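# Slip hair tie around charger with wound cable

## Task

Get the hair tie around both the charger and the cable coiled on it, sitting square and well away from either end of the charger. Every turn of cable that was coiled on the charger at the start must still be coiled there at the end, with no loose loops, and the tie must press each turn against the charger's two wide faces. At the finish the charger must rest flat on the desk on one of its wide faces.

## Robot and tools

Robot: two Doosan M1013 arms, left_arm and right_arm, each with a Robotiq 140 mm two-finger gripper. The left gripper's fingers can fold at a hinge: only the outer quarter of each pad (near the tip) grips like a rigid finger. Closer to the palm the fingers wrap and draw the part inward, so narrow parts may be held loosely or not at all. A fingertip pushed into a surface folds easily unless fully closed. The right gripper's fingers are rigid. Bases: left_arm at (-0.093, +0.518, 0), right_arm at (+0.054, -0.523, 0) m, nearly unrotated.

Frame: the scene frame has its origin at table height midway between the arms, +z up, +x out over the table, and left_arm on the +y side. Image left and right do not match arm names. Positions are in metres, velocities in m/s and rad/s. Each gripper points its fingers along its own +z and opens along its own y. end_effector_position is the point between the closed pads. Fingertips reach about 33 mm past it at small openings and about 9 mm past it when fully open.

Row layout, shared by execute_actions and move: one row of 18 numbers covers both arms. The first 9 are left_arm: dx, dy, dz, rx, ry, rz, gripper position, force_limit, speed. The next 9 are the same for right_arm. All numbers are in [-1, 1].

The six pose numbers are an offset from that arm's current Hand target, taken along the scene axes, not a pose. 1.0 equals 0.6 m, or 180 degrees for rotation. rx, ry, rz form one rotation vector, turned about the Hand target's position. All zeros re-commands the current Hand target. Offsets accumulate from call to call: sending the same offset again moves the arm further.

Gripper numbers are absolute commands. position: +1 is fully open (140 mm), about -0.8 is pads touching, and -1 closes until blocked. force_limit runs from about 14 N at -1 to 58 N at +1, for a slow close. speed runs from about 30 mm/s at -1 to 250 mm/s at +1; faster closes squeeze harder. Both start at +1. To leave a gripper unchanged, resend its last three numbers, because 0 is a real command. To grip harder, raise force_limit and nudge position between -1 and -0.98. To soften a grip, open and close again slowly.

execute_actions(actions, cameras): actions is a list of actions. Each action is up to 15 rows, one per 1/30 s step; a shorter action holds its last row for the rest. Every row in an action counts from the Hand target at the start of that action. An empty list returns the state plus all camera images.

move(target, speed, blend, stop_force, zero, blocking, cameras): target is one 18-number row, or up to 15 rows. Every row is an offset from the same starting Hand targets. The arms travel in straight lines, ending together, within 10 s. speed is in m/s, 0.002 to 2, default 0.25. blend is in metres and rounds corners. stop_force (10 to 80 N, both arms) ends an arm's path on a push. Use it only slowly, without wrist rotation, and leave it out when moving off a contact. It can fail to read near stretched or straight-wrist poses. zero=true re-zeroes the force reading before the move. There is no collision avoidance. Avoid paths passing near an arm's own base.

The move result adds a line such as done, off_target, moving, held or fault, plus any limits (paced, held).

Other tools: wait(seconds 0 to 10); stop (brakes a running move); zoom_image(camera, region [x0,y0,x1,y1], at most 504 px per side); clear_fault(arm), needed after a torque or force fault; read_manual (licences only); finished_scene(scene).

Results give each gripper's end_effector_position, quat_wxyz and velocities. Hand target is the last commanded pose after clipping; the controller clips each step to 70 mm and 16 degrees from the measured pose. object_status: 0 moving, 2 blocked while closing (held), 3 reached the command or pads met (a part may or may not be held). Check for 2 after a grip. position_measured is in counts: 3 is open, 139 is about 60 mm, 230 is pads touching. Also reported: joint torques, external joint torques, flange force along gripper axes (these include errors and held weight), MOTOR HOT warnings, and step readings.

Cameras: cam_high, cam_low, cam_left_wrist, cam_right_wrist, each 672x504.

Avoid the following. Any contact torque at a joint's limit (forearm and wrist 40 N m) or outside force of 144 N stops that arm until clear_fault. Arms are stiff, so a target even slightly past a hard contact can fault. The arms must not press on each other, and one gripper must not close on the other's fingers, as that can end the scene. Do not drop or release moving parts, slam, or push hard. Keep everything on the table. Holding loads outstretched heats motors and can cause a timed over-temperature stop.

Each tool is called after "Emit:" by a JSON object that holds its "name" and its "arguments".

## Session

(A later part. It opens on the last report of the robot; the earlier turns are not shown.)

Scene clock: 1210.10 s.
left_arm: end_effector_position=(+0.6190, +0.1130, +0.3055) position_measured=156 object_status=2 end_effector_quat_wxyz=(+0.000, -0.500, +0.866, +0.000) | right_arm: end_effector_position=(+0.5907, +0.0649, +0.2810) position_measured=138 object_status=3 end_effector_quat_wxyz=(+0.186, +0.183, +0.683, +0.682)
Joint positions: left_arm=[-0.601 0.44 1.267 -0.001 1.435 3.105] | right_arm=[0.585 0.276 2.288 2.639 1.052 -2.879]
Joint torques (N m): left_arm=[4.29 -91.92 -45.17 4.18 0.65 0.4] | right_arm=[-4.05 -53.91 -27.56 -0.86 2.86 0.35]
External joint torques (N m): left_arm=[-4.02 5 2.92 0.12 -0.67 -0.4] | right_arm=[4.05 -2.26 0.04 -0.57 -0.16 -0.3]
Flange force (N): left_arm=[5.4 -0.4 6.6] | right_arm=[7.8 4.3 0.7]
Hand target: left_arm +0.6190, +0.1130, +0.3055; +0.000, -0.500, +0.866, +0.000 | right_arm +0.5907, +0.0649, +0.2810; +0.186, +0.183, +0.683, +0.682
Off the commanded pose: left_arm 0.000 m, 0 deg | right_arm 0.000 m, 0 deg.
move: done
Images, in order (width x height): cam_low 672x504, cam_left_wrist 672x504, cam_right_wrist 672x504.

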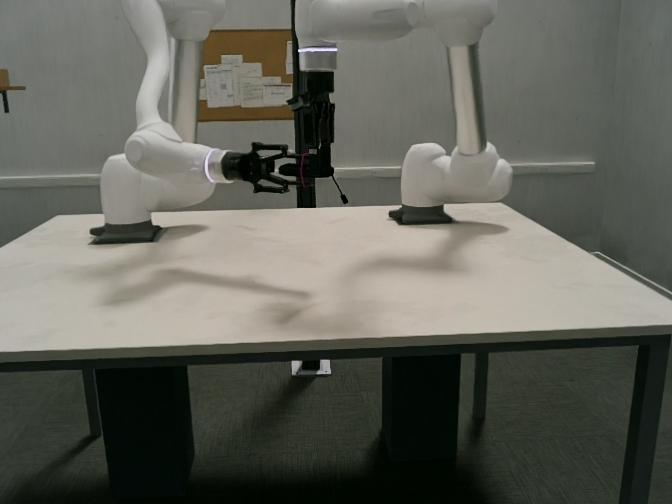

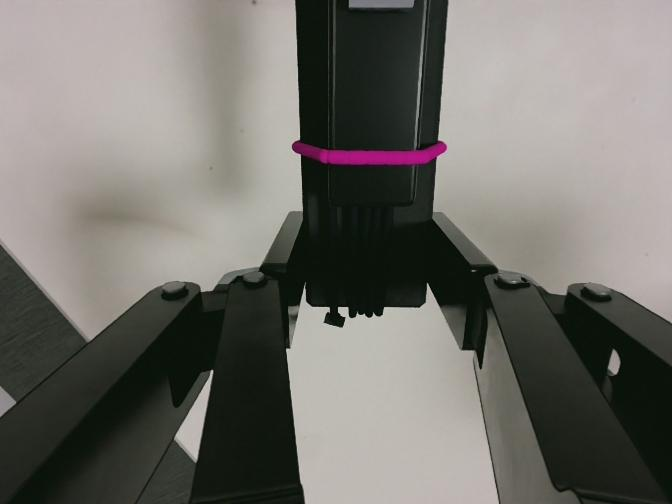

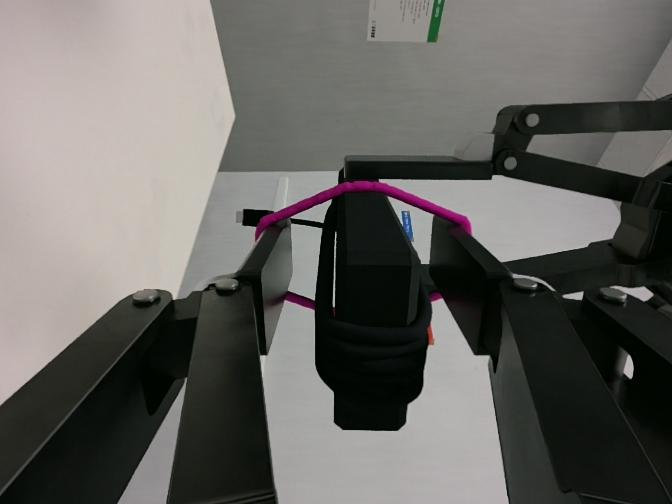

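Emit:
{"name": "move", "arguments": {"target": [[0, 0, 0, 0, 0, 0, -1, 0, -1, 0, 0, -0.0006, 0.0063, -0.0036, 0, -0.07, 0.7, -1], [0, 0, 0, 0, 0, 0, -1, 0, -1, 0, 0, -0.0006, 0.0063, -0.0036, 0, -1, -1, -1]], "speed": 0.1, "cameras": ["cam_right_wrist", "cam_left_wrist", "cam_low"]}}

Emit:
{"name": "zoom_image", "arguments": {"camera": "cam_right_wrist", "region": [150, 60, 560, 400]}}

Emit:
{"name": "zoom_image", "arguments": {"camera": "cam_left_wrist", "region": [220, 0, 530, 240]}}

Emit:
{"name": "zoom_image", "arguments": {"camera": "cam_low", "region": [220, 110, 360, 210]}}

Scene clock: 1226.97 s.
left_arm: end_effector_position=(+0.6190, +0.1130, +0.3055) position_measured=156 object_status=2 end_effector_quat_wxyz=(+0.000, -0.500, +0.866, +0.000) | right_arm: end_effector_position=(+0.5907, +0.0649, +0.2805) position_measured=190 object_status=0 end_effector_quat_wxyz=(+0.188, +0.181, +0.675, +0.690)
Joint positions: left_arm=[-0.601 0.44 1.267 -0.001 1.435 3.105] | right_arm=[0.585 0.291 2.291 2.65 1.09 -2.892]
Joint torques (N m): left_arm=[5.68 -83.66 -39.44 4.28 0.44 0.35] | right_arm=[-3.17 -63.13 -33.28 0 6.75 0.46]
External joint torques (N m): left_arm=[-5.95 -2.93 -2.74 -0.01 -0.46 -0.35] | right_arm=[3.12 6.23 6.39 -1.4 -4.03 -0.41]
Flange force (N): left_arm=[7.7 -1.2 -3.9] | right_arm=[6.1 -5.9 0.4]
Hand target: left_arm +0.6190, +0.1130, +0.3055; +0.000, -0.500, +0.866, +0.000 | right_arm +0.5907, +0.0649, +0.2807; +0.188, +0.181, +0.675, +0.690
Off the commanded pose: left_arm 0.000 m, 0 deg | right_arm 0.000 m, 0 deg.
move: done
Images, in order (width x height): cam_low 672x504, cam_left_wrist 672x504, cam_right_wrist 672x504.

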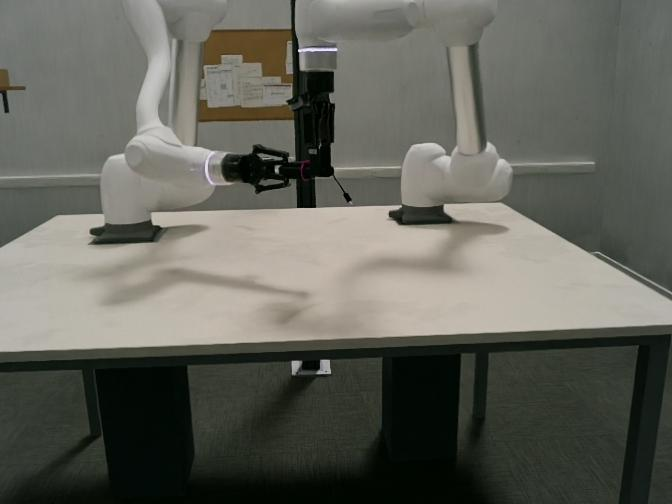

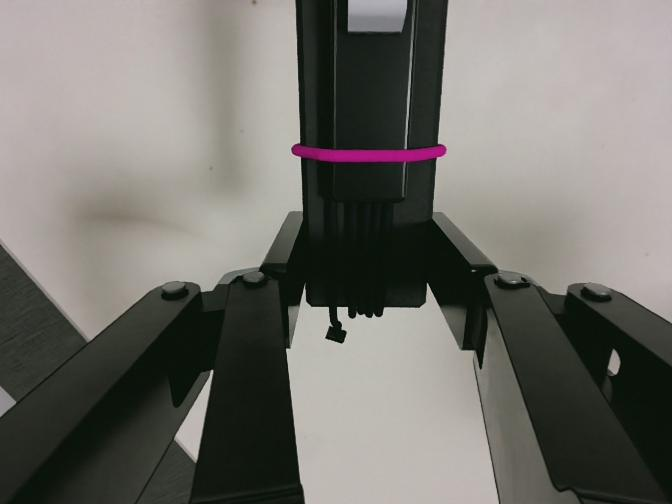

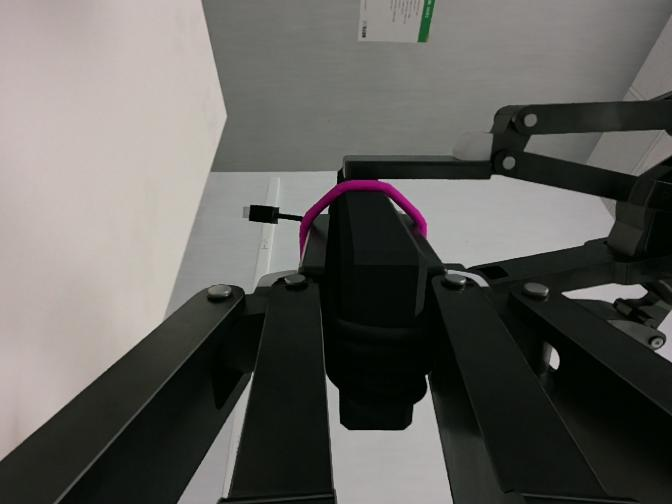

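Scaled by 1.229 from the camera's 672x504 image, which has a finer 960x720 frame.

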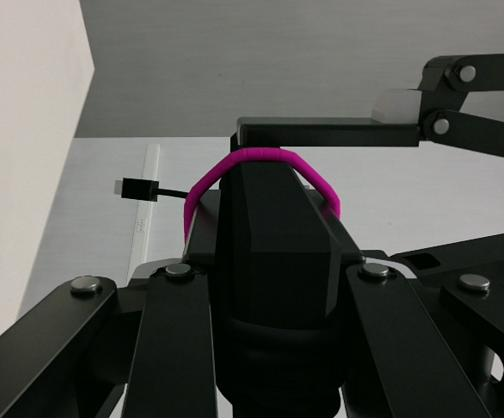

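Scaled by 1.626 from the camera's 672x504 image, which has a finer 960x720 frame.

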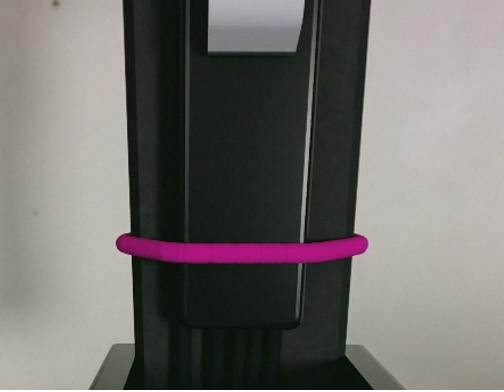

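Scaled by 3.600 from the camera's 672x504 image, which has a finer 960x720 frame.

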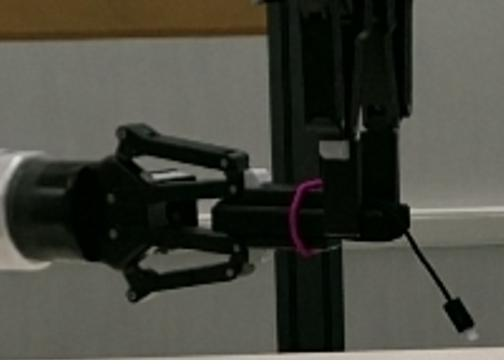

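Emit:
{"name": "execute_actions", "arguments": {"actions": []}}

Scene clock: 1245.57 s.
left_arm: end_effector_position=(+0.6190, +0.1130, +0.3055) position_measured=156 object_status=2 end_effector_quat_wxyz=(+0.000, -0.500, +0.866, +0.000) | right_arm: end_effector_position=(+0.5907, +0.0649, +0.2807) position_measured=190 object_status=2 end_effector_quat_wxyz=(+0.188, +0.181, +0.675, +0.690)
Joint positions: left_arm=[-0.601 0.44 1.267 -0.001 1.435 3.105] | right_arm=[0.585 0.29 2.291 2.65 1.09 -2.892]
Joint velocities: within noise
Joint torques (N m): left_arm=[4.92 -84.04 -39.49 4.26 0.34 0.44] | right_arm=[-3.93 -63.37 -33.17 0.02 6.68 0.45]
External joint torques (N m): left_arm=[-5 -2.56 -2.64 0.02 -0.36 -0.44] | right_arm=[3.88 6.25 6.19 -1.42 -3.95 -0.4]
Flange force (N): left_arm=[6.6 -1.7 -3.8] | right_arm=[7.4 -6.0 1.4]
Hand target: left_arm +0.6190, +0.1130, +0.3055; +0.000, -0.500, +0.866, +0.000 | right_arm +0.5907, +0.0649, +0.2807; +0.188, +0.181, +0.675, +0.690
Tool commands: left_gripper/position=-1.0 left_gripper/force_limit=+0.0 left_gripper/speed=-1.0 right_gripper/position=-1.0 right_gripper/force_limit=-1.0 right_gripper/speed=-1.0
Off the commanded pose: left_arm 0.000 m, 0 deg | right_arm 0.000 m, 0 deg.

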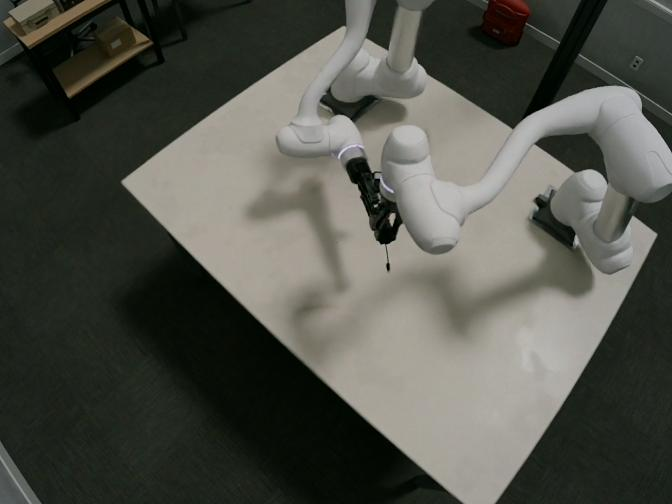

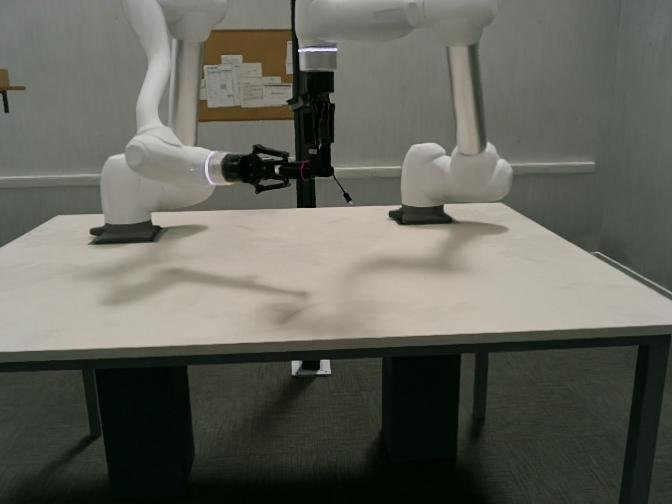

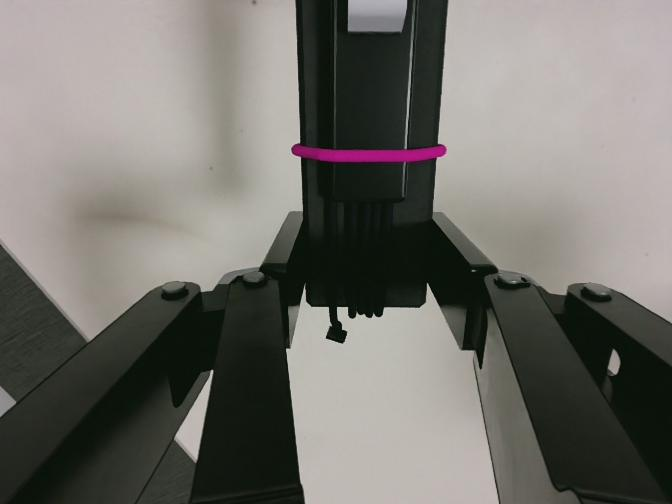

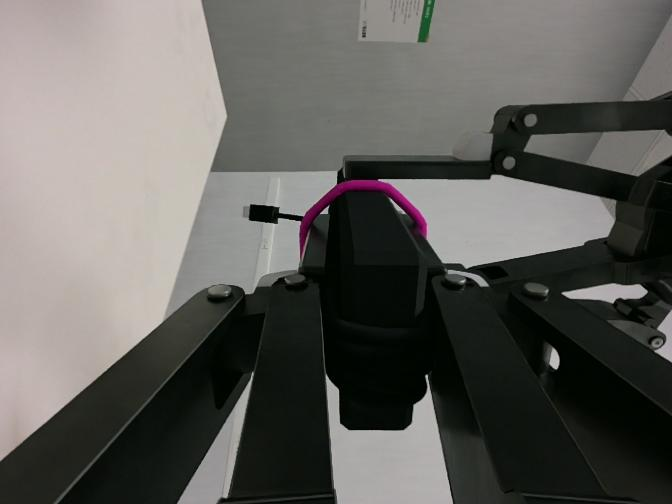

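Emit:
{"name": "execute_actions", "arguments": {"actions": [[[0,0,0,0,0,0,0.15,0,-1,0,0,0,0,0,0,-1,-1,-1]],[[0,0,0,0,0,0,0.15,0,-1,0,0,0,0,0,0,-1,-1,-1]]], "cameras": ["cam_left_wrist","cam_right_wrist"]}}

Scene clock: 1249.27 s.
left_arm: end_effector_position=(+0.6190, +0.1130, +0.3055) position_measured=110 object_status=0 end_effector_quat_wxyz=(+0.000, -0.500, +0.866, +0.000) | right_arm: end_effector_position=(+0.5907, +0.0649, +0.2807) position_measured=191 object_status=2 end_effector_quat_wxyz=(+0.188, +0.181, +0.675, +0.690)
Joint positions: left_arm=[-0.601 0.44 1.267 -0.001 1.435 3.105] | right_arm=[0.585 0.29 2.291 2.65 1.09 -2.892]
Joint torques (N m): left_arm=[4.78 -88.58 -43.48 4.34 0.17 0.3] | right_arm=[-3.11 -57.65 -28.89 -0.77 4.21 0.53]
External joint torques (N m): left_arm=[-4.32 0.8 1.06 -0.02 -0.17 -0.3] | right_arm=[3.16 0.47 1.94 -0.63 -1.48 -0.48]
External joint torques at the end of the 1st action: left_arm=[-4.75 1.21 0.79 0 -0.18 -0.29] | right_arm=[2.86 0.55 2.02 -0.63 -1.44 -0.45]
Flange force (N): left_arm=[5.7 1.6 2.0] | right_arm=[6.7 1.0 0.7]
Flange force at the end of the 1st action (N): left_arm=[6.2 0.3 1.7] | right_arm=[6.1 0.8 0.4]
Hand target: left_arm +0.6190, +0.1130, +0.3055; +0.000, -0.500, +0.866, +0.000 | right_arm +0.5907, +0.0649, +0.2807; +0.188, +0.181, +0.675, +0.690
Off the commanded pose: left_arm 0.000 m, 0 deg | right_arm 0.000 m, 0 deg.
Step readings (end_effector_position of left_arm | right_arm; steps 1 to 15: 1st action; 16 to 30: 2nd action):
0: (+0.6190, +0.1130, +0.3055) | (+0.5907, +0.0649, +0.2807)
1: (+0.6190, +0.1130, +0.3055) | (+0.5907, +0.0649, +0.2807)
2: (+0.6190, +0.1130, +0.3055) | (+0.5907, +0.0649, +0.2807)
4: (+0.6190, +0.1130, +0.3055) | (+0.5907, +0.0649, +0.2807)
8: (+0.6190, +0.1130, +0.3055) | (+0.5908, +0.0649, +0.2808)
15: (+0.6190, +0.1130, +0.3055) | (+0.5908, +0.0649, +0.2808)
16: (+0.6190, +0.1130, +0.3055) | (+0.5908, +0.0649, +0.2808)
17: (+0.6190, +0.1130, +0.3055) | (+0.5908, +0.0649, +0.2808)
19: (+0.6190, +0.1130, +0.3055) | (+0.5908, +0.0649, +0.2808)
23: (+0.6190, +0.1130, +0.3055) | (+0.5908, +0.0649, +0.2808)
30: (+0.6190, +0.1130, +0.3055) | (+0.5907, +0.0649, +0.2807)
Images, in order (width x height): cam_left_wrist 672x504, cam_right_wrist 672x504.

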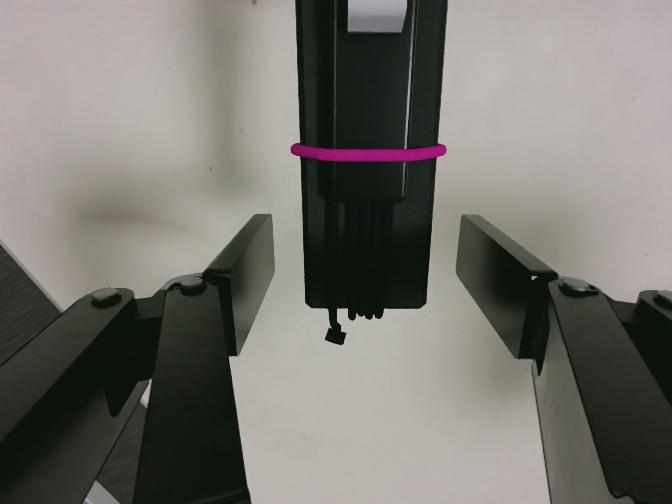

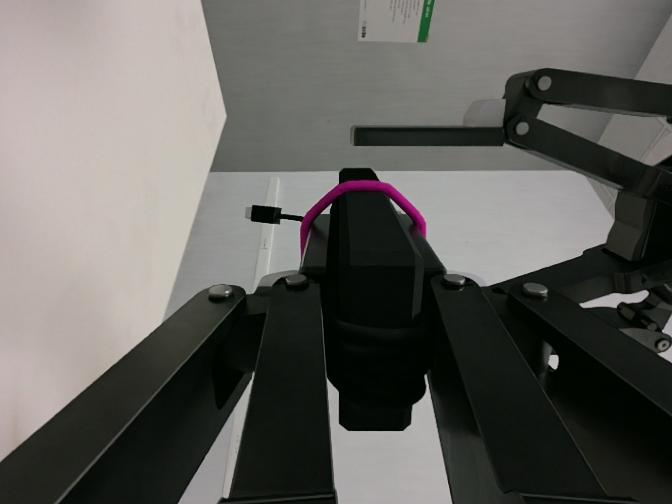

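Emit:
{"name": "move", "arguments": {"target": [[0,0,0.12,0,0,0,0.15,0,-1,0,0,0,0,0,0,-1,-1,-1],[-0.0338,-0.0586,0.12,0,0,0,0.15,0,-1,0,0,0,0,0,0,-1,-1,-1]], "speed": 0.12, "blend": [0.01,0], "cameras": ["cam_left_wrist","cam_low"]}}

Scene clock: 1275.40 s.
left_arm: end_effector_position=(+0.5987, +0.0778, +0.3776) position_measured=110 object_status=3 end_effector_quat_wxyz=(+0.000, -0.500, +0.866, +0.000) | right_arm: end_effector_position=(+0.5907, +0.0649, +0.2807) position_measured=191 object_status=2 end_effector_quat_wxyz=(+0.188, +0.181, +0.675, +0.690)
Joint positions: left_arm=[-0.651 0.432 1.149 -0.001 1.56 3.055] | right_arm=[0.585 0.29 2.291 2.65 1.09 -2.892]
Joint torques (N m): left_arm=[5.33 -88.3 -43.82 4.36 0.14 0.41] | right_arm=[-3.05 -57.79 -28.98 -0.75 4.17 0.48]
External joint torques (N m): left_arm=[-5.32 1.91 1.28 -0.04 -0.16 -0.41] | right_arm=[3.09 0.71 2.05 -0.65 -1.44 -0.43]
Flange force (N): left_arm=[7.0 0.7 2.6] | right_arm=[6.4 0.5 0.7]
Hand target: left_arm +0.5987, +0.0778, +0.3775; +0.000, -0.500, +0.866, +0.000 | right_arm +0.5907, +0.0649, +0.2807; +0.188, +0.181, +0.675, +0.690
Off the commanded pose: left_arm 0.000 m, 0 deg | right_arm 0.000 m, 0 deg.
move: done
Images, in order (width x height): cam_low 672x504, cam_left_wrist 672x504.

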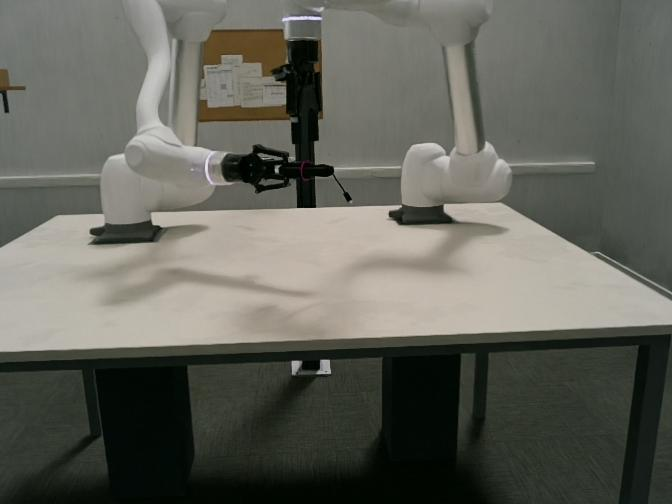

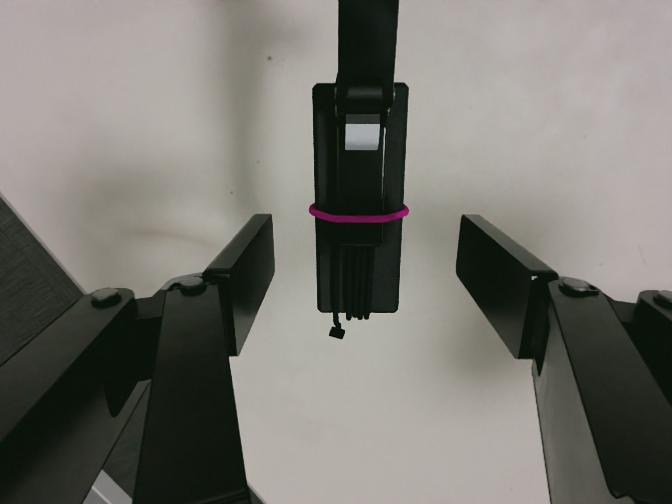

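Emit:
{"name": "move", "arguments": {"target": [0,0,-0.0792,0,0,0,0.15,0,-1,0,0,0,0,0,0,-1,-1,-1], "speed": 0.1, "cameras": ["cam_left_wrist","cam_right_wrist"]}}

Scene clock: 1288.43 s.
left_arm: end_effector_position=(+0.5988, +0.0778, +0.3299) position_measured=110 object_status=3 end_effector_quat_wxyz=(+0.000, -0.500, +0.866, +0.000) | right_arm: end_effector_position=(+0.5907, +0.0649, +0.2807) position_measured=191 object_status=2 end_effector_quat_wxyz=(+0.188, +0.181, +0.675, +0.690)
Joint positions: left_arm=[-0.651 0.436 1.227 0 1.477 3.055] | right_arm=[0.585 0.29 2.291 2.65 1.09 -2.892]
Joint torques (N m): left_arm=[4.83 -88.68 -43.64 4.29 0.11 0.37] | right_arm=[-3 -57.54 -28.98 -0.75 4.21 0.49]
External joint torques (N m): left_arm=[-5.11 2.33 1.37 -0.01 -0.12 -0.37] | right_arm=[2.94 0.66 2.11 -0.64 -1.48 -0.44]
Flange force (N): left_arm=[6.7 0.1 2.7] | right_arm=[6.2 0.6 0.4]
Hand target: left_arm +0.5987, +0.0778, +0.3300; +0.000, -0.500, +0.866, +0.000 | right_arm +0.5907, +0.0649, +0.2807; +0.188, +0.181, +0.675, +0.690
Off the commanded pose: left_arm 0.000 m, 0 deg | right_arm 0.000 m, 0 deg.
move: done
Images, in order (width x height): cam_left_wrist 672x504, cam_right_wrist 672x504.

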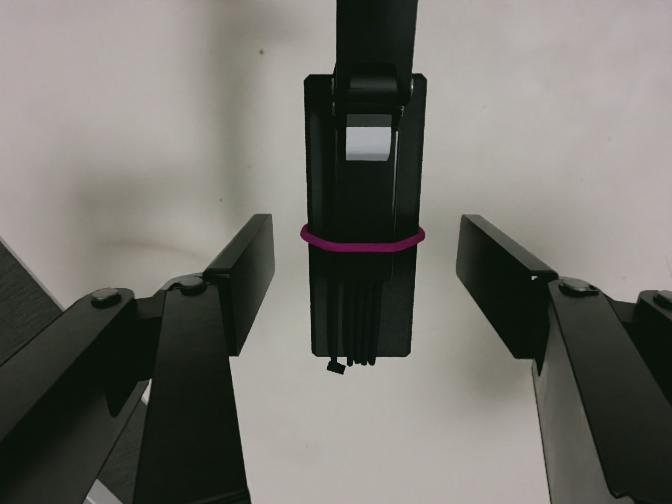

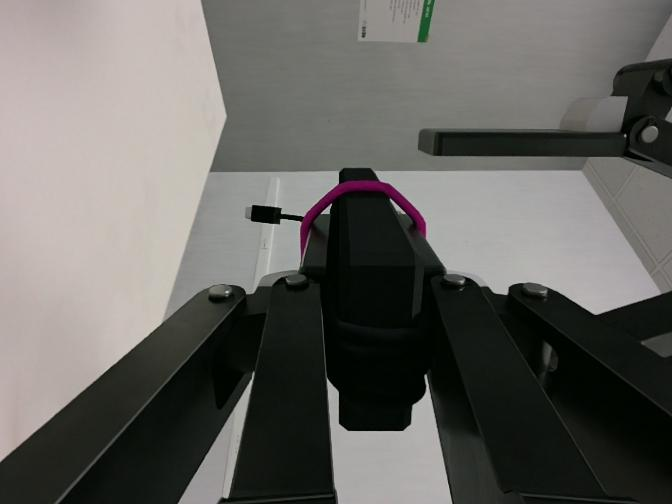

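Emit:
{"name": "move", "arguments": {"target": [0,0,-0.0425,0,0,0,0.15,0,-1,0,0,0,0,0,0,-1,-1,-1], "speed": 0.06, "cameras": ["cam_left_wrist","cam_right_wrist"]}}

Emit:
{"name": "zoom_image", "arguments": {"camera": "cam_left_wrist", "region": [210, 150, 520, 400]}}

Scene clock: 1299.40 s.
left_arm: end_effector_position=(+0.5987, +0.0778, +0.3045) position_measured=110 object_status=3 end_effector_quat_wxyz=(+0.000, -0.500, +0.866, +0.000) | right_arm: end_effector_position=(+0.5907, +0.0649, +0.2807) position_measured=191 object_status=2 end_effector_quat_wxyz=(+0.188, +0.181, +0.675, +0.690)
Joint positions: left_arm=[-0.651 0.441 1.266 -0.001 1.434 3.055] | right_arm=[0.585 0.29 2.291 2.65 1.09 -2.892]
Joint torques (N m): left_arm=[4.23 -89.12 -43.16 4.21 0.12 0.32] | right_arm=[-3.05 -57.58 -28.89 -0.74 4.19 0.51]
External joint torques (N m): left_arm=[-3.94 1.49 0.75 0.11 -0.14 -0.33] | right_arm=[3.12 0.44 1.93 -0.67 -1.46 -0.46]
Flange force (N): left_arm=[5.2 -0.1 1.7] | right_arm=[6.5 1.1 0.6]
Hand target: left_arm +0.5987, +0.0778, +0.3045; +0.000, -0.500, +0.866, +0.000 | right_arm +0.5907, +0.0649, +0.2807; +0.188, +0.181, +0.675, +0.690
Off the commanded pose: left_arm 0.000 m, 0 deg | right_arm 0.000 m, 0 deg.
move: done
Images, in order (width x height): cam_left_wrist 672x504, cam_right_wrist 672x504.

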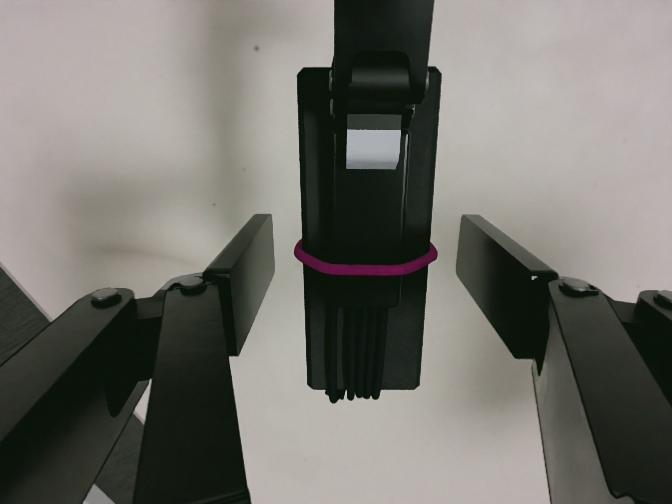

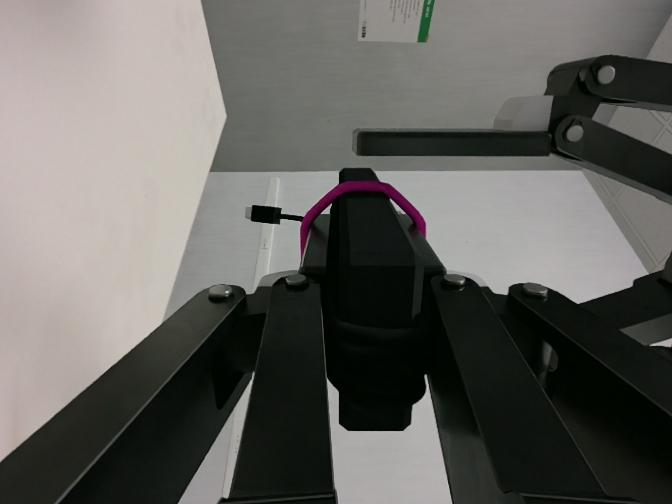

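Scaled by 1.626 from the camera's 672x504 image, which has a finer 960x720 frame.

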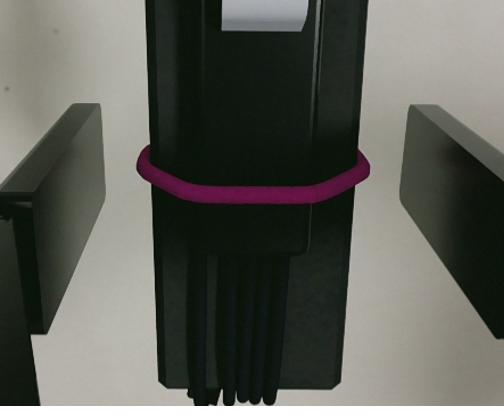

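Emit:
{"name": "execute_actions", "arguments": {"actions": [[[0,0,0,0,0,0,-1,-0.05,-1,0,0,0,0,0,0,-1,-1,-1]],[[0,0,0,0,0,0,-1,-0.05,-1,0,0,0,0,0,0,-1,-1,-1]],[[0,0,0,0,0,0,-1,-0.05,-1,0,0,0,0,0,0,-1,-1,-1]]], "cameras": ["cam_left_wrist","cam_right_wrist"]}}

Emit:
{"name": "zoom_image", "arguments": {"camera": "cam_left_wrist", "region": [210, 150, 520, 400]}}

Scene clock: 1304.60 s.
left_arm: end_effector_position=(+0.5988, +0.0778, +0.3045) position_measured=146 object_status=2 end_effector_quat_wxyz=(+0.000, -0.500, +0.866, +0.000) | right_arm: end_effector_position=(+0.5907, +0.0649, +0.2806) position_measured=191 object_status=2 end_effector_quat_wxyz=(+0.188, +0.181, +0.675, +0.690)
Joint positions: left_arm=[-0.651 0.441 1.266 -0.001 1.433 3.055] | right_arm=[0.585 0.29 2.291 2.65 1.09 -2.892]
Joint torques (N m): left_arm=[4.88 -85.2 -39.72 4.42 0.85 0.36] | right_arm=[-4.64 -61.27 -31.93 0.14 5.49 0.46]
External joint torques (N m): left_arm=[-4.83 -1.77 -2.48 -0.14 -0.86 -0.36] | right_arm=[4.71 4.26 5.03 -1.55 -2.77 -0.41]
External joint torques at the end of the 1st action: left_arm=[-4.76 1.26 0.84 -0.03 -0.21 -0.3] | right_arm=[2.96 0.56 1.98 -0.64 -1.5 -0.45]
External joint torques at the end of the 2nd action: left_arm=[-5 -1.59 -2.39 -0.22 -0.94 -0.41] | right_arm=[4.69 4.15 5.04 -1.59 -2.76 -0.41]
Flange force (N): left_arm=[6.4 -1.9 -2.6] | right_arm=[8.4 -4.1 1.0]
Flange force at the end of the 1st action (N): left_arm=[6.1 0.7 1.9] | right_arm=[6.2 0.9 0.6]
Flange force at the end of the 2nd action (N): left_arm=[6.7 -1.9 -2.3] | right_arm=[8.4 -3.9 0.8]
Hand target: left_arm +0.5987, +0.0778, +0.3045; +0.000, -0.500, +0.866, +0.000 | right_arm +0.5907, +0.0649, +0.2807; +0.188, +0.181, +0.675, +0.690
Off the commanded pose: left_arm 0.000 m, 0 deg | right_arm 0.000 m, 0 deg.
Step readings (end_effector_position of left_arm | right_arm; steps 1 to 15: 1st action; 16 to 30: 2nd action; 31 to 45: 3rd action):
0: (+0.5987, +0.0778, +0.3045) | (+0.5907, +0.0649, +0.2807)
1: (+0.5987, +0.0778, +0.3045) | (+0.5907, +0.0649, +0.2807)
2: (+0.5987, +0.0778, +0.3045) | (+0.5907, +0.0649, +0.2807)
4: (+0.5987, +0.0778, +0.3045) | (+0.5907, +0.0649, +0.2807)
8: (+0.5987, +0.0778, +0.3045) | (+0.5907, +0.0649, +0.2807)
15: (+0.5987, +0.0778, +0.3045) | (+0.5907, +0.0649, +0.2807)
16: (+0.5987, +0.0778, +0.3045) | (+0.5907, +0.0649, +0.2807)
17: (+0.5987, +0.0778, +0.3045) | (+0.5907, +0.0649, +0.2807)
19: (+0.5987, +0.0778, +0.3045) | (+0.5907, +0.0649, +0.2807)
23: (+0.5988, +0.0778, +0.3045) | (+0.5907, +0.0649, +0.2806)
30: (+0.5988, +0.0778, +0.3045) | (+0.5907, +0.0649, +0.2806)
31: (+0.5988, +0.0778, +0.3045) | (+0.5907, +0.0649, +0.2806)
32: (+0.5988, +0.0778, +0.3045) | (+0.5907, +0.0649, +0.2806)
34: (+0.5988, +0.0778, +0.3045) | (+0.5907, +0.0649, +0.2806)
38: (+0.5988, +0.0778, +0.3045) | (+0.5907, +0.0649, +0.2806)
45: (+0.5988, +0.0778, +0.3045) | (+0.5907, +0.0649, +0.2806)
Images, in order (width x height): cam_left_wrist 672x504, cam_right_wrist 672x504.

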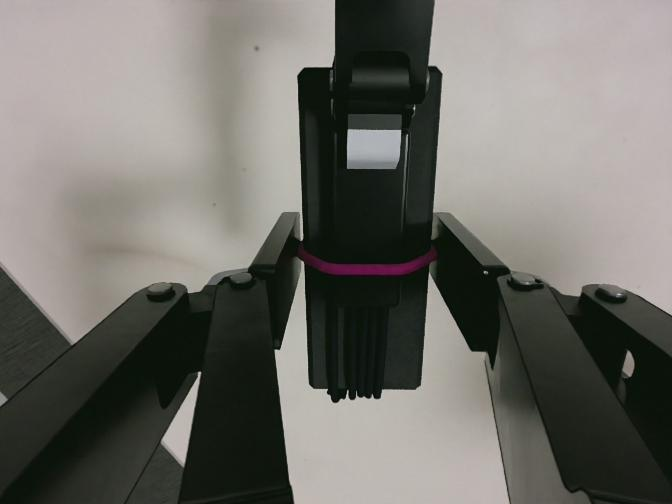

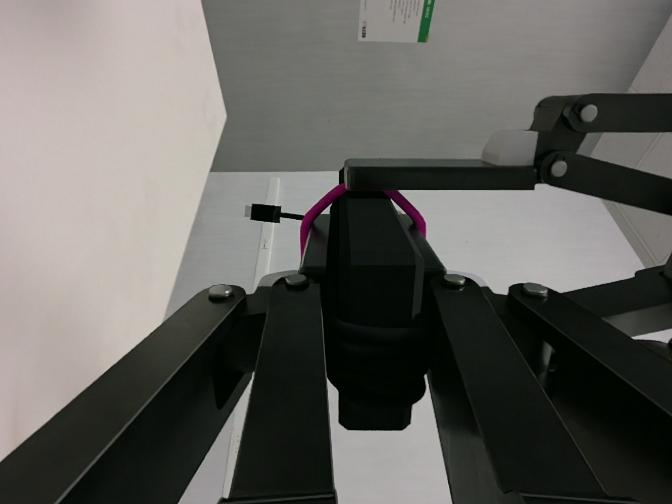

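Scaled by 1.626 from the camera's 672x504 image, which has a finer 960x720 frame.

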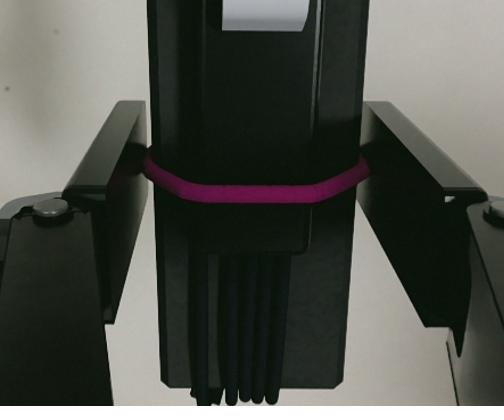

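Emit:
{"name": "execute_actions", "arguments": {"actions": [[[0,0,0,0,0,0,-1,-0.05,-1,0,0,0,0,0,0,-0.44,0.7,-1]],[[0,0,0,0,0,0,-1,-0.05,-1,0,0,0,0,0,0,-0.44,0.7,-1]]], "cameras": ["cam_left_wrist","cam_right_wrist"]}}

Emit:
{"name": "zoom_image", "arguments": {"camera": "cam_right_wrist", "region": [230, 130, 520, 450]}}

Scene clock: 1313.77 s.
left_arm: end_effector_position=(+0.5987, +0.0778, +0.3045) position_measured=146 object_status=2 end_effector_quat_wxyz=(+0.000, -0.500, +0.866, +0.000) | right_arm: end_effector_position=(+0.5907, +0.0649, +0.2807) position_measured=185 object_status=3 end_effector_quat_wxyz=(+0.188, +0.181, +0.675, +0.690)
Joint positions: left_arm=[-0.651 0.441 1.266 -0.001 1.434 3.055] | right_arm=[0.585 0.29 2.291 2.65 1.09 -2.892]
Joint torques (N m): left_arm=[4.29 -91.18 -44.64 4.11 0.45 0.27] | right_arm=[-3.82 -55.17 -27.36 -0.72 3.06 0.53]
External joint torques (N m): left_arm=[-4.27 3.96 2.31 0.19 -0.47 -0.27] | right_arm=[3.73 -1.97 0.35 -0.68 -0.33 -0.48]
External joint torques at the end of the 1st action: left_arm=[-4.29 4.62 2.45 0.12 -0.54 -0.36] | right_arm=[3.9 -1.48 0.5 -0.75 -0.4 -0.51]
Flange force (N): left_arm=[5.5 -0.1 5.1] | right_arm=[7.3 3.9 0.4]
Flange force at the end of the 1st action (N): left_arm=[5.7 -0.8 5.6] | right_arm=[7.4 3.1 0.9]
Hand target: left_arm +0.5987, +0.0778, +0.3045; +0.000, -0.500, +0.866, +0.000 | right_arm +0.5907, +0.0649, +0.2807; +0.188, +0.181, +0.675, +0.690
Off the commanded pose: left_arm 0.000 m, 0 deg | right_arm 0.000 m, 0 deg.
Step readings (end_effector_position of left_arm | right_arm; steps 1 to 15: 1st action; 16 to 30: 2nd action):
0: (+0.5988, +0.0778, +0.3045) | (+0.5907, +0.0649, +0.2807)
1: (+0.5988, +0.0778, +0.3045) | (+0.5907, +0.0649, +0.2807)
2: (+0.5988, +0.0778, +0.3045) | (+0.5907, +0.0649, +0.2807)
4: (+0.5987, +0.0778, +0.3045) | (+0.5907, +0.0649, +0.2807)
8: (+0.5987, +0.0778, +0.3045) | (+0.5907, +0.0649, +0.2807)
15: (+0.5987, +0.0778, +0.3045) | (+0.5907, +0.0649, +0.2807)
16: (+0.5987, +0.0778, +0.3045) | (+0.5907, +0.0649, +0.2807)
17: (+0.5987, +0.0778, +0.3045) | (+0.5907, +0.0649, +0.2807)
19: (+0.5987, +0.0778, +0.3045) | (+0.5907, +0.0649, +0.2807)
23: (+0.5987, +0.0778, +0.3045) | (+0.5907, +0.0649, +0.2807)
30: (+0.5987, +0.0778, +0.3045) | (+0.5907, +0.0649, +0.2807)
Images, in order (width x height): cam_left_wrist 672x504, cam_right_wrist 672x504.

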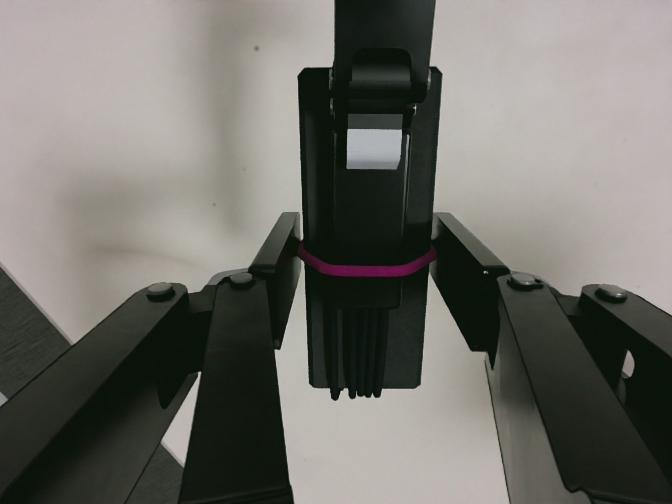

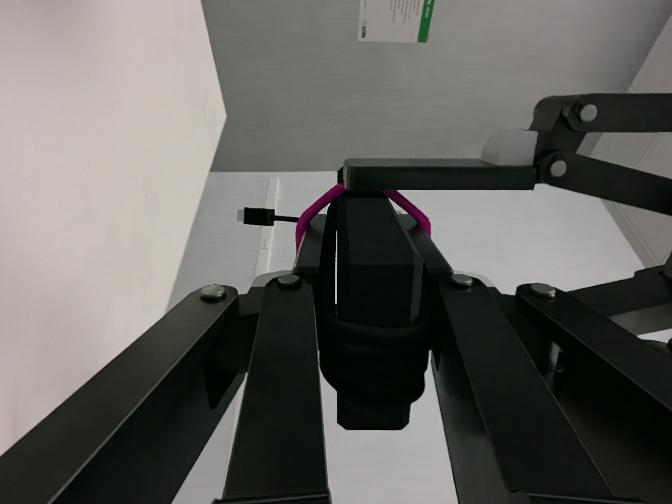

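Scaled by 1.575 from the camera's 672x504 image, which has a finer 960x720 frame.

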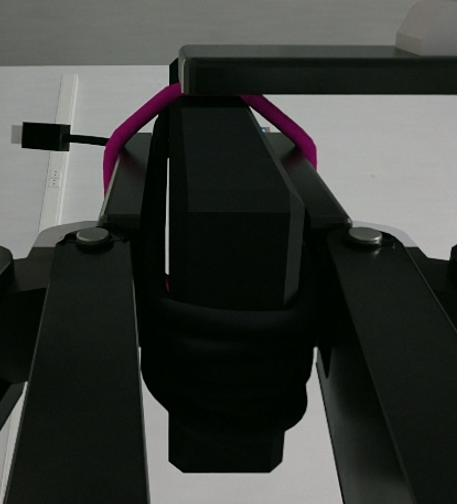

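Emit:
{"name": "move", "arguments": {"target": [0,0,0,0,0,0,-1,-0.05,-1,-0.01333,-0.02309,0,0,0,0,-0.44,0.7,-1], "speed": 0.03, "cameras": ["cam_left_wrist","cam_right_wrist"]}}

Emit:
{"name": "zoom_image", "arguments": {"camera": "cam_right_wrist", "region": [230, 130, 520, 450]}}

Emit:
{"name": "zoom_image", "arguments": {"camera": "cam_left_wrist", "region": [210, 150, 520, 420]}}

Scene clock: 1321.47 s.
left_arm: end_effector_position=(+0.5987, +0.0778, +0.3045) position_measured=146 object_status=2 end_effector_quat_wxyz=(+0.000, -0.500, +0.866, +0.000) | right_arm: end_effector_position=(+0.5827, +0.0511, +0.2807) position_measured=185 object_status=3 end_effector_quat_wxyz=(+0.188, +0.181, +0.675, +0.690)
Joint positions: left_arm=[-0.651 0.441 1.266 -0.001 1.434 3.055] | right_arm=[0.57 0.273 2.318 2.637 1.102 -2.89]
Joint torques (N m): left_arm=[6.11 -90.49 -43.84 4.73 0.45 0.33] | right_arm=[-4.11 -54.66 -26.99 -0.5 3.53 0.53]
External joint torques (N m): left_arm=[-6.02 3.77 1.75 -0.45 -0.47 -0.33] | right_arm=[4.07 -0.23 0.37 -0.84 -0.8 -0.48]
Flange force (N): left_arm=[7.8 -0.9 4.2] | right_arm=[7.3 1.8 3.0]
Hand target: left_arm +0.5987, +0.0778, +0.3045; +0.000, -0.500, +0.866, +0.000 | right_arm +0.5827, +0.0511, +0.2807; +0.188, +0.181, +0.675, +0.690
Off the commanded pose: left_arm 0.000 m, 0 deg | right_arm 0.000 m, 0 deg.
move: done
Images, in order (width x height): cam_left_wrist 672x504, cam_right_wrist 672x504.

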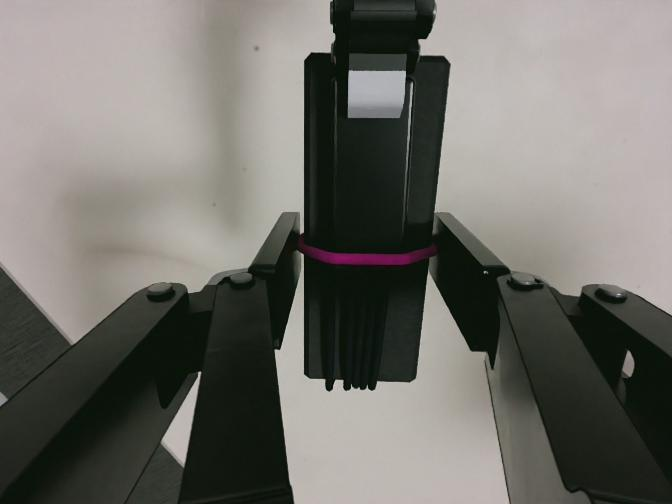

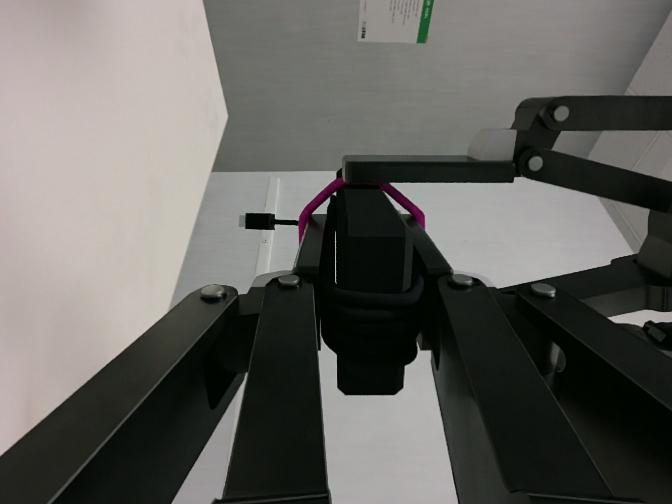

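Scaled by 1.575 from the camera's 672x504 image, which has a finer 960x720 frame.

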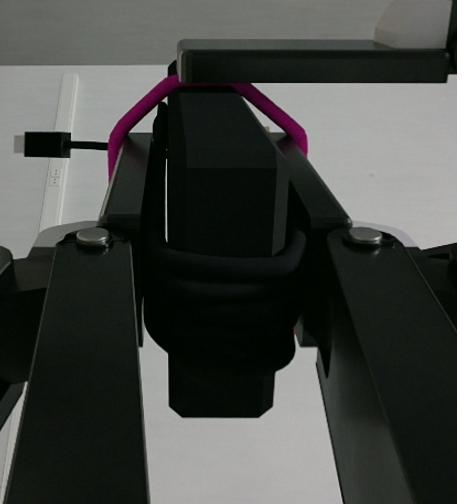

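Scaled by 1.626 from the camera's 672x504 image, which has a finer 960x720 frame.

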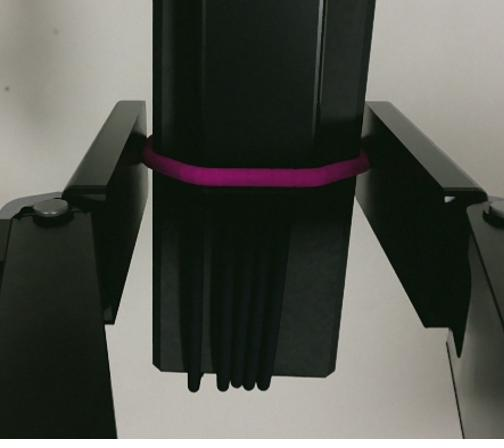

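Emit:
{"name": "move", "arguments": {"target": [0,0,0,0,0,0,-1,-0.05,-1,-0.00833,-0.01443,0,0,0,0,-0.44,0.7,-1], "speed": 0.03, "cameras": ["cam_left_wrist","cam_right_wrist"]}}

Emit:
{"name": "zoom_image", "arguments": {"camera": "cam_right_wrist", "region": [230, 130, 520, 450]}}

Emit:
{"name": "zoom_image", "arguments": {"camera": "cam_left_wrist", "region": [210, 150, 520, 420]}}

Scene clock: 1329.13 s.
left_arm: end_effector_position=(+0.5987, +0.0778, +0.3045) position_measured=146 object_status=2 end_effector_quat_wxyz=(+0.000, -0.500, +0.866, +0.000) | right_arm: end_effector_position=(+0.5777, +0.0424, +0.2807) position_measured=185 object_status=3 end_effector_quat_wxyz=(+0.188, +0.181, +0.675, +0.690)
Joint positions: left_arm=[-0.651 0.441 1.266 -0.001 1.434 3.055] | right_arm=[0.561 0.263 2.335 2.628 1.11 -2.888]
Joint torques (N m): left_arm=[5.08 -91.52 -45.49 4.32 0.04 0.37] | right_arm=[-2.77 -51.93 -26.35 -0.94 3.08 0.5]
External joint torques (N m): left_arm=[-4.95 4.06 3.21 -0.03 -0.05 -0.37] | right_arm=[2.69 -1.92 -0.06 -0.35 -0.36 -0.45]
Flange force (N): left_arm=[6.4 1.7 5.7] | right_arm=[6.0 4.1 0.8]
Hand target: left_arm +0.5987, +0.0778, +0.3045; +0.000, -0.500, +0.866, +0.000 | right_arm +0.5777, +0.0424, +0.2807; +0.188, +0.181, +0.675, +0.690
Off the commanded pose: left_arm 0.000 m, 0 deg | right_arm 0.000 m, 0 deg.
move: done
Images, in order (width x height): cam_left_wrist 672x504, cam_right_wrist 672x504.

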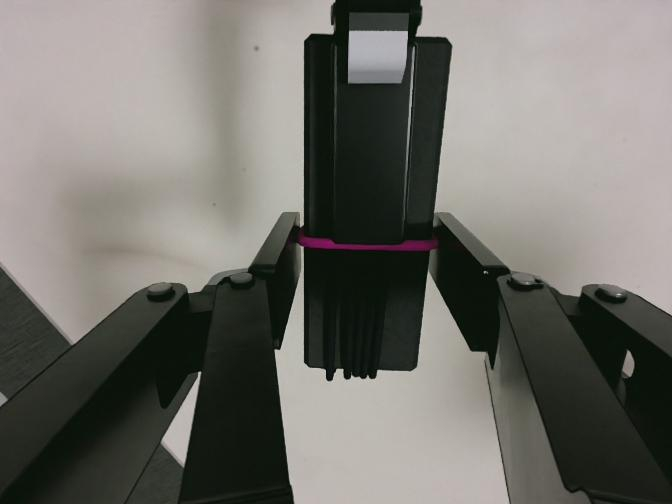

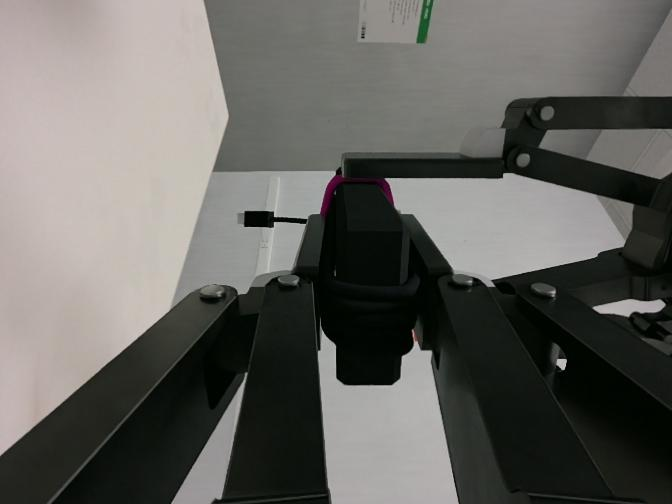

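Scaled by 1.575 from the camera's 672x504 image, which has a finer 960x720 frame.

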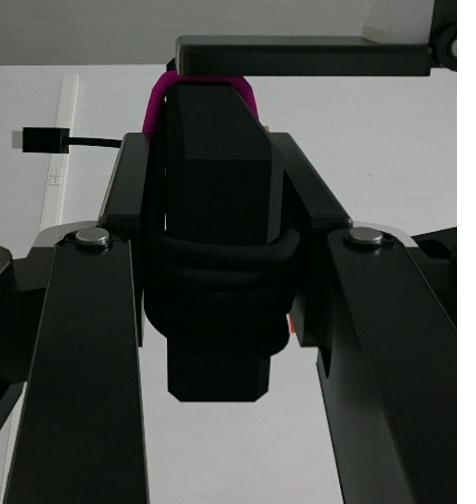

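Scaled by 1.626 from the camera's 672x504 image, which has a finer 960x720 frame.

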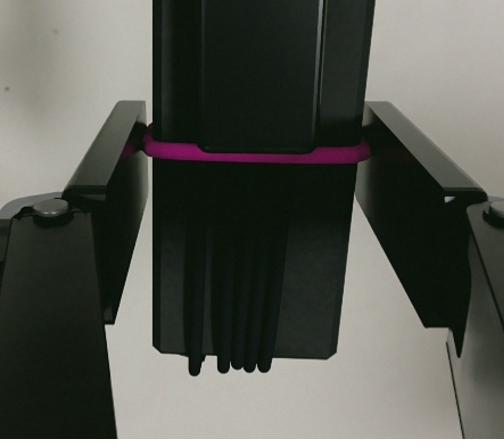

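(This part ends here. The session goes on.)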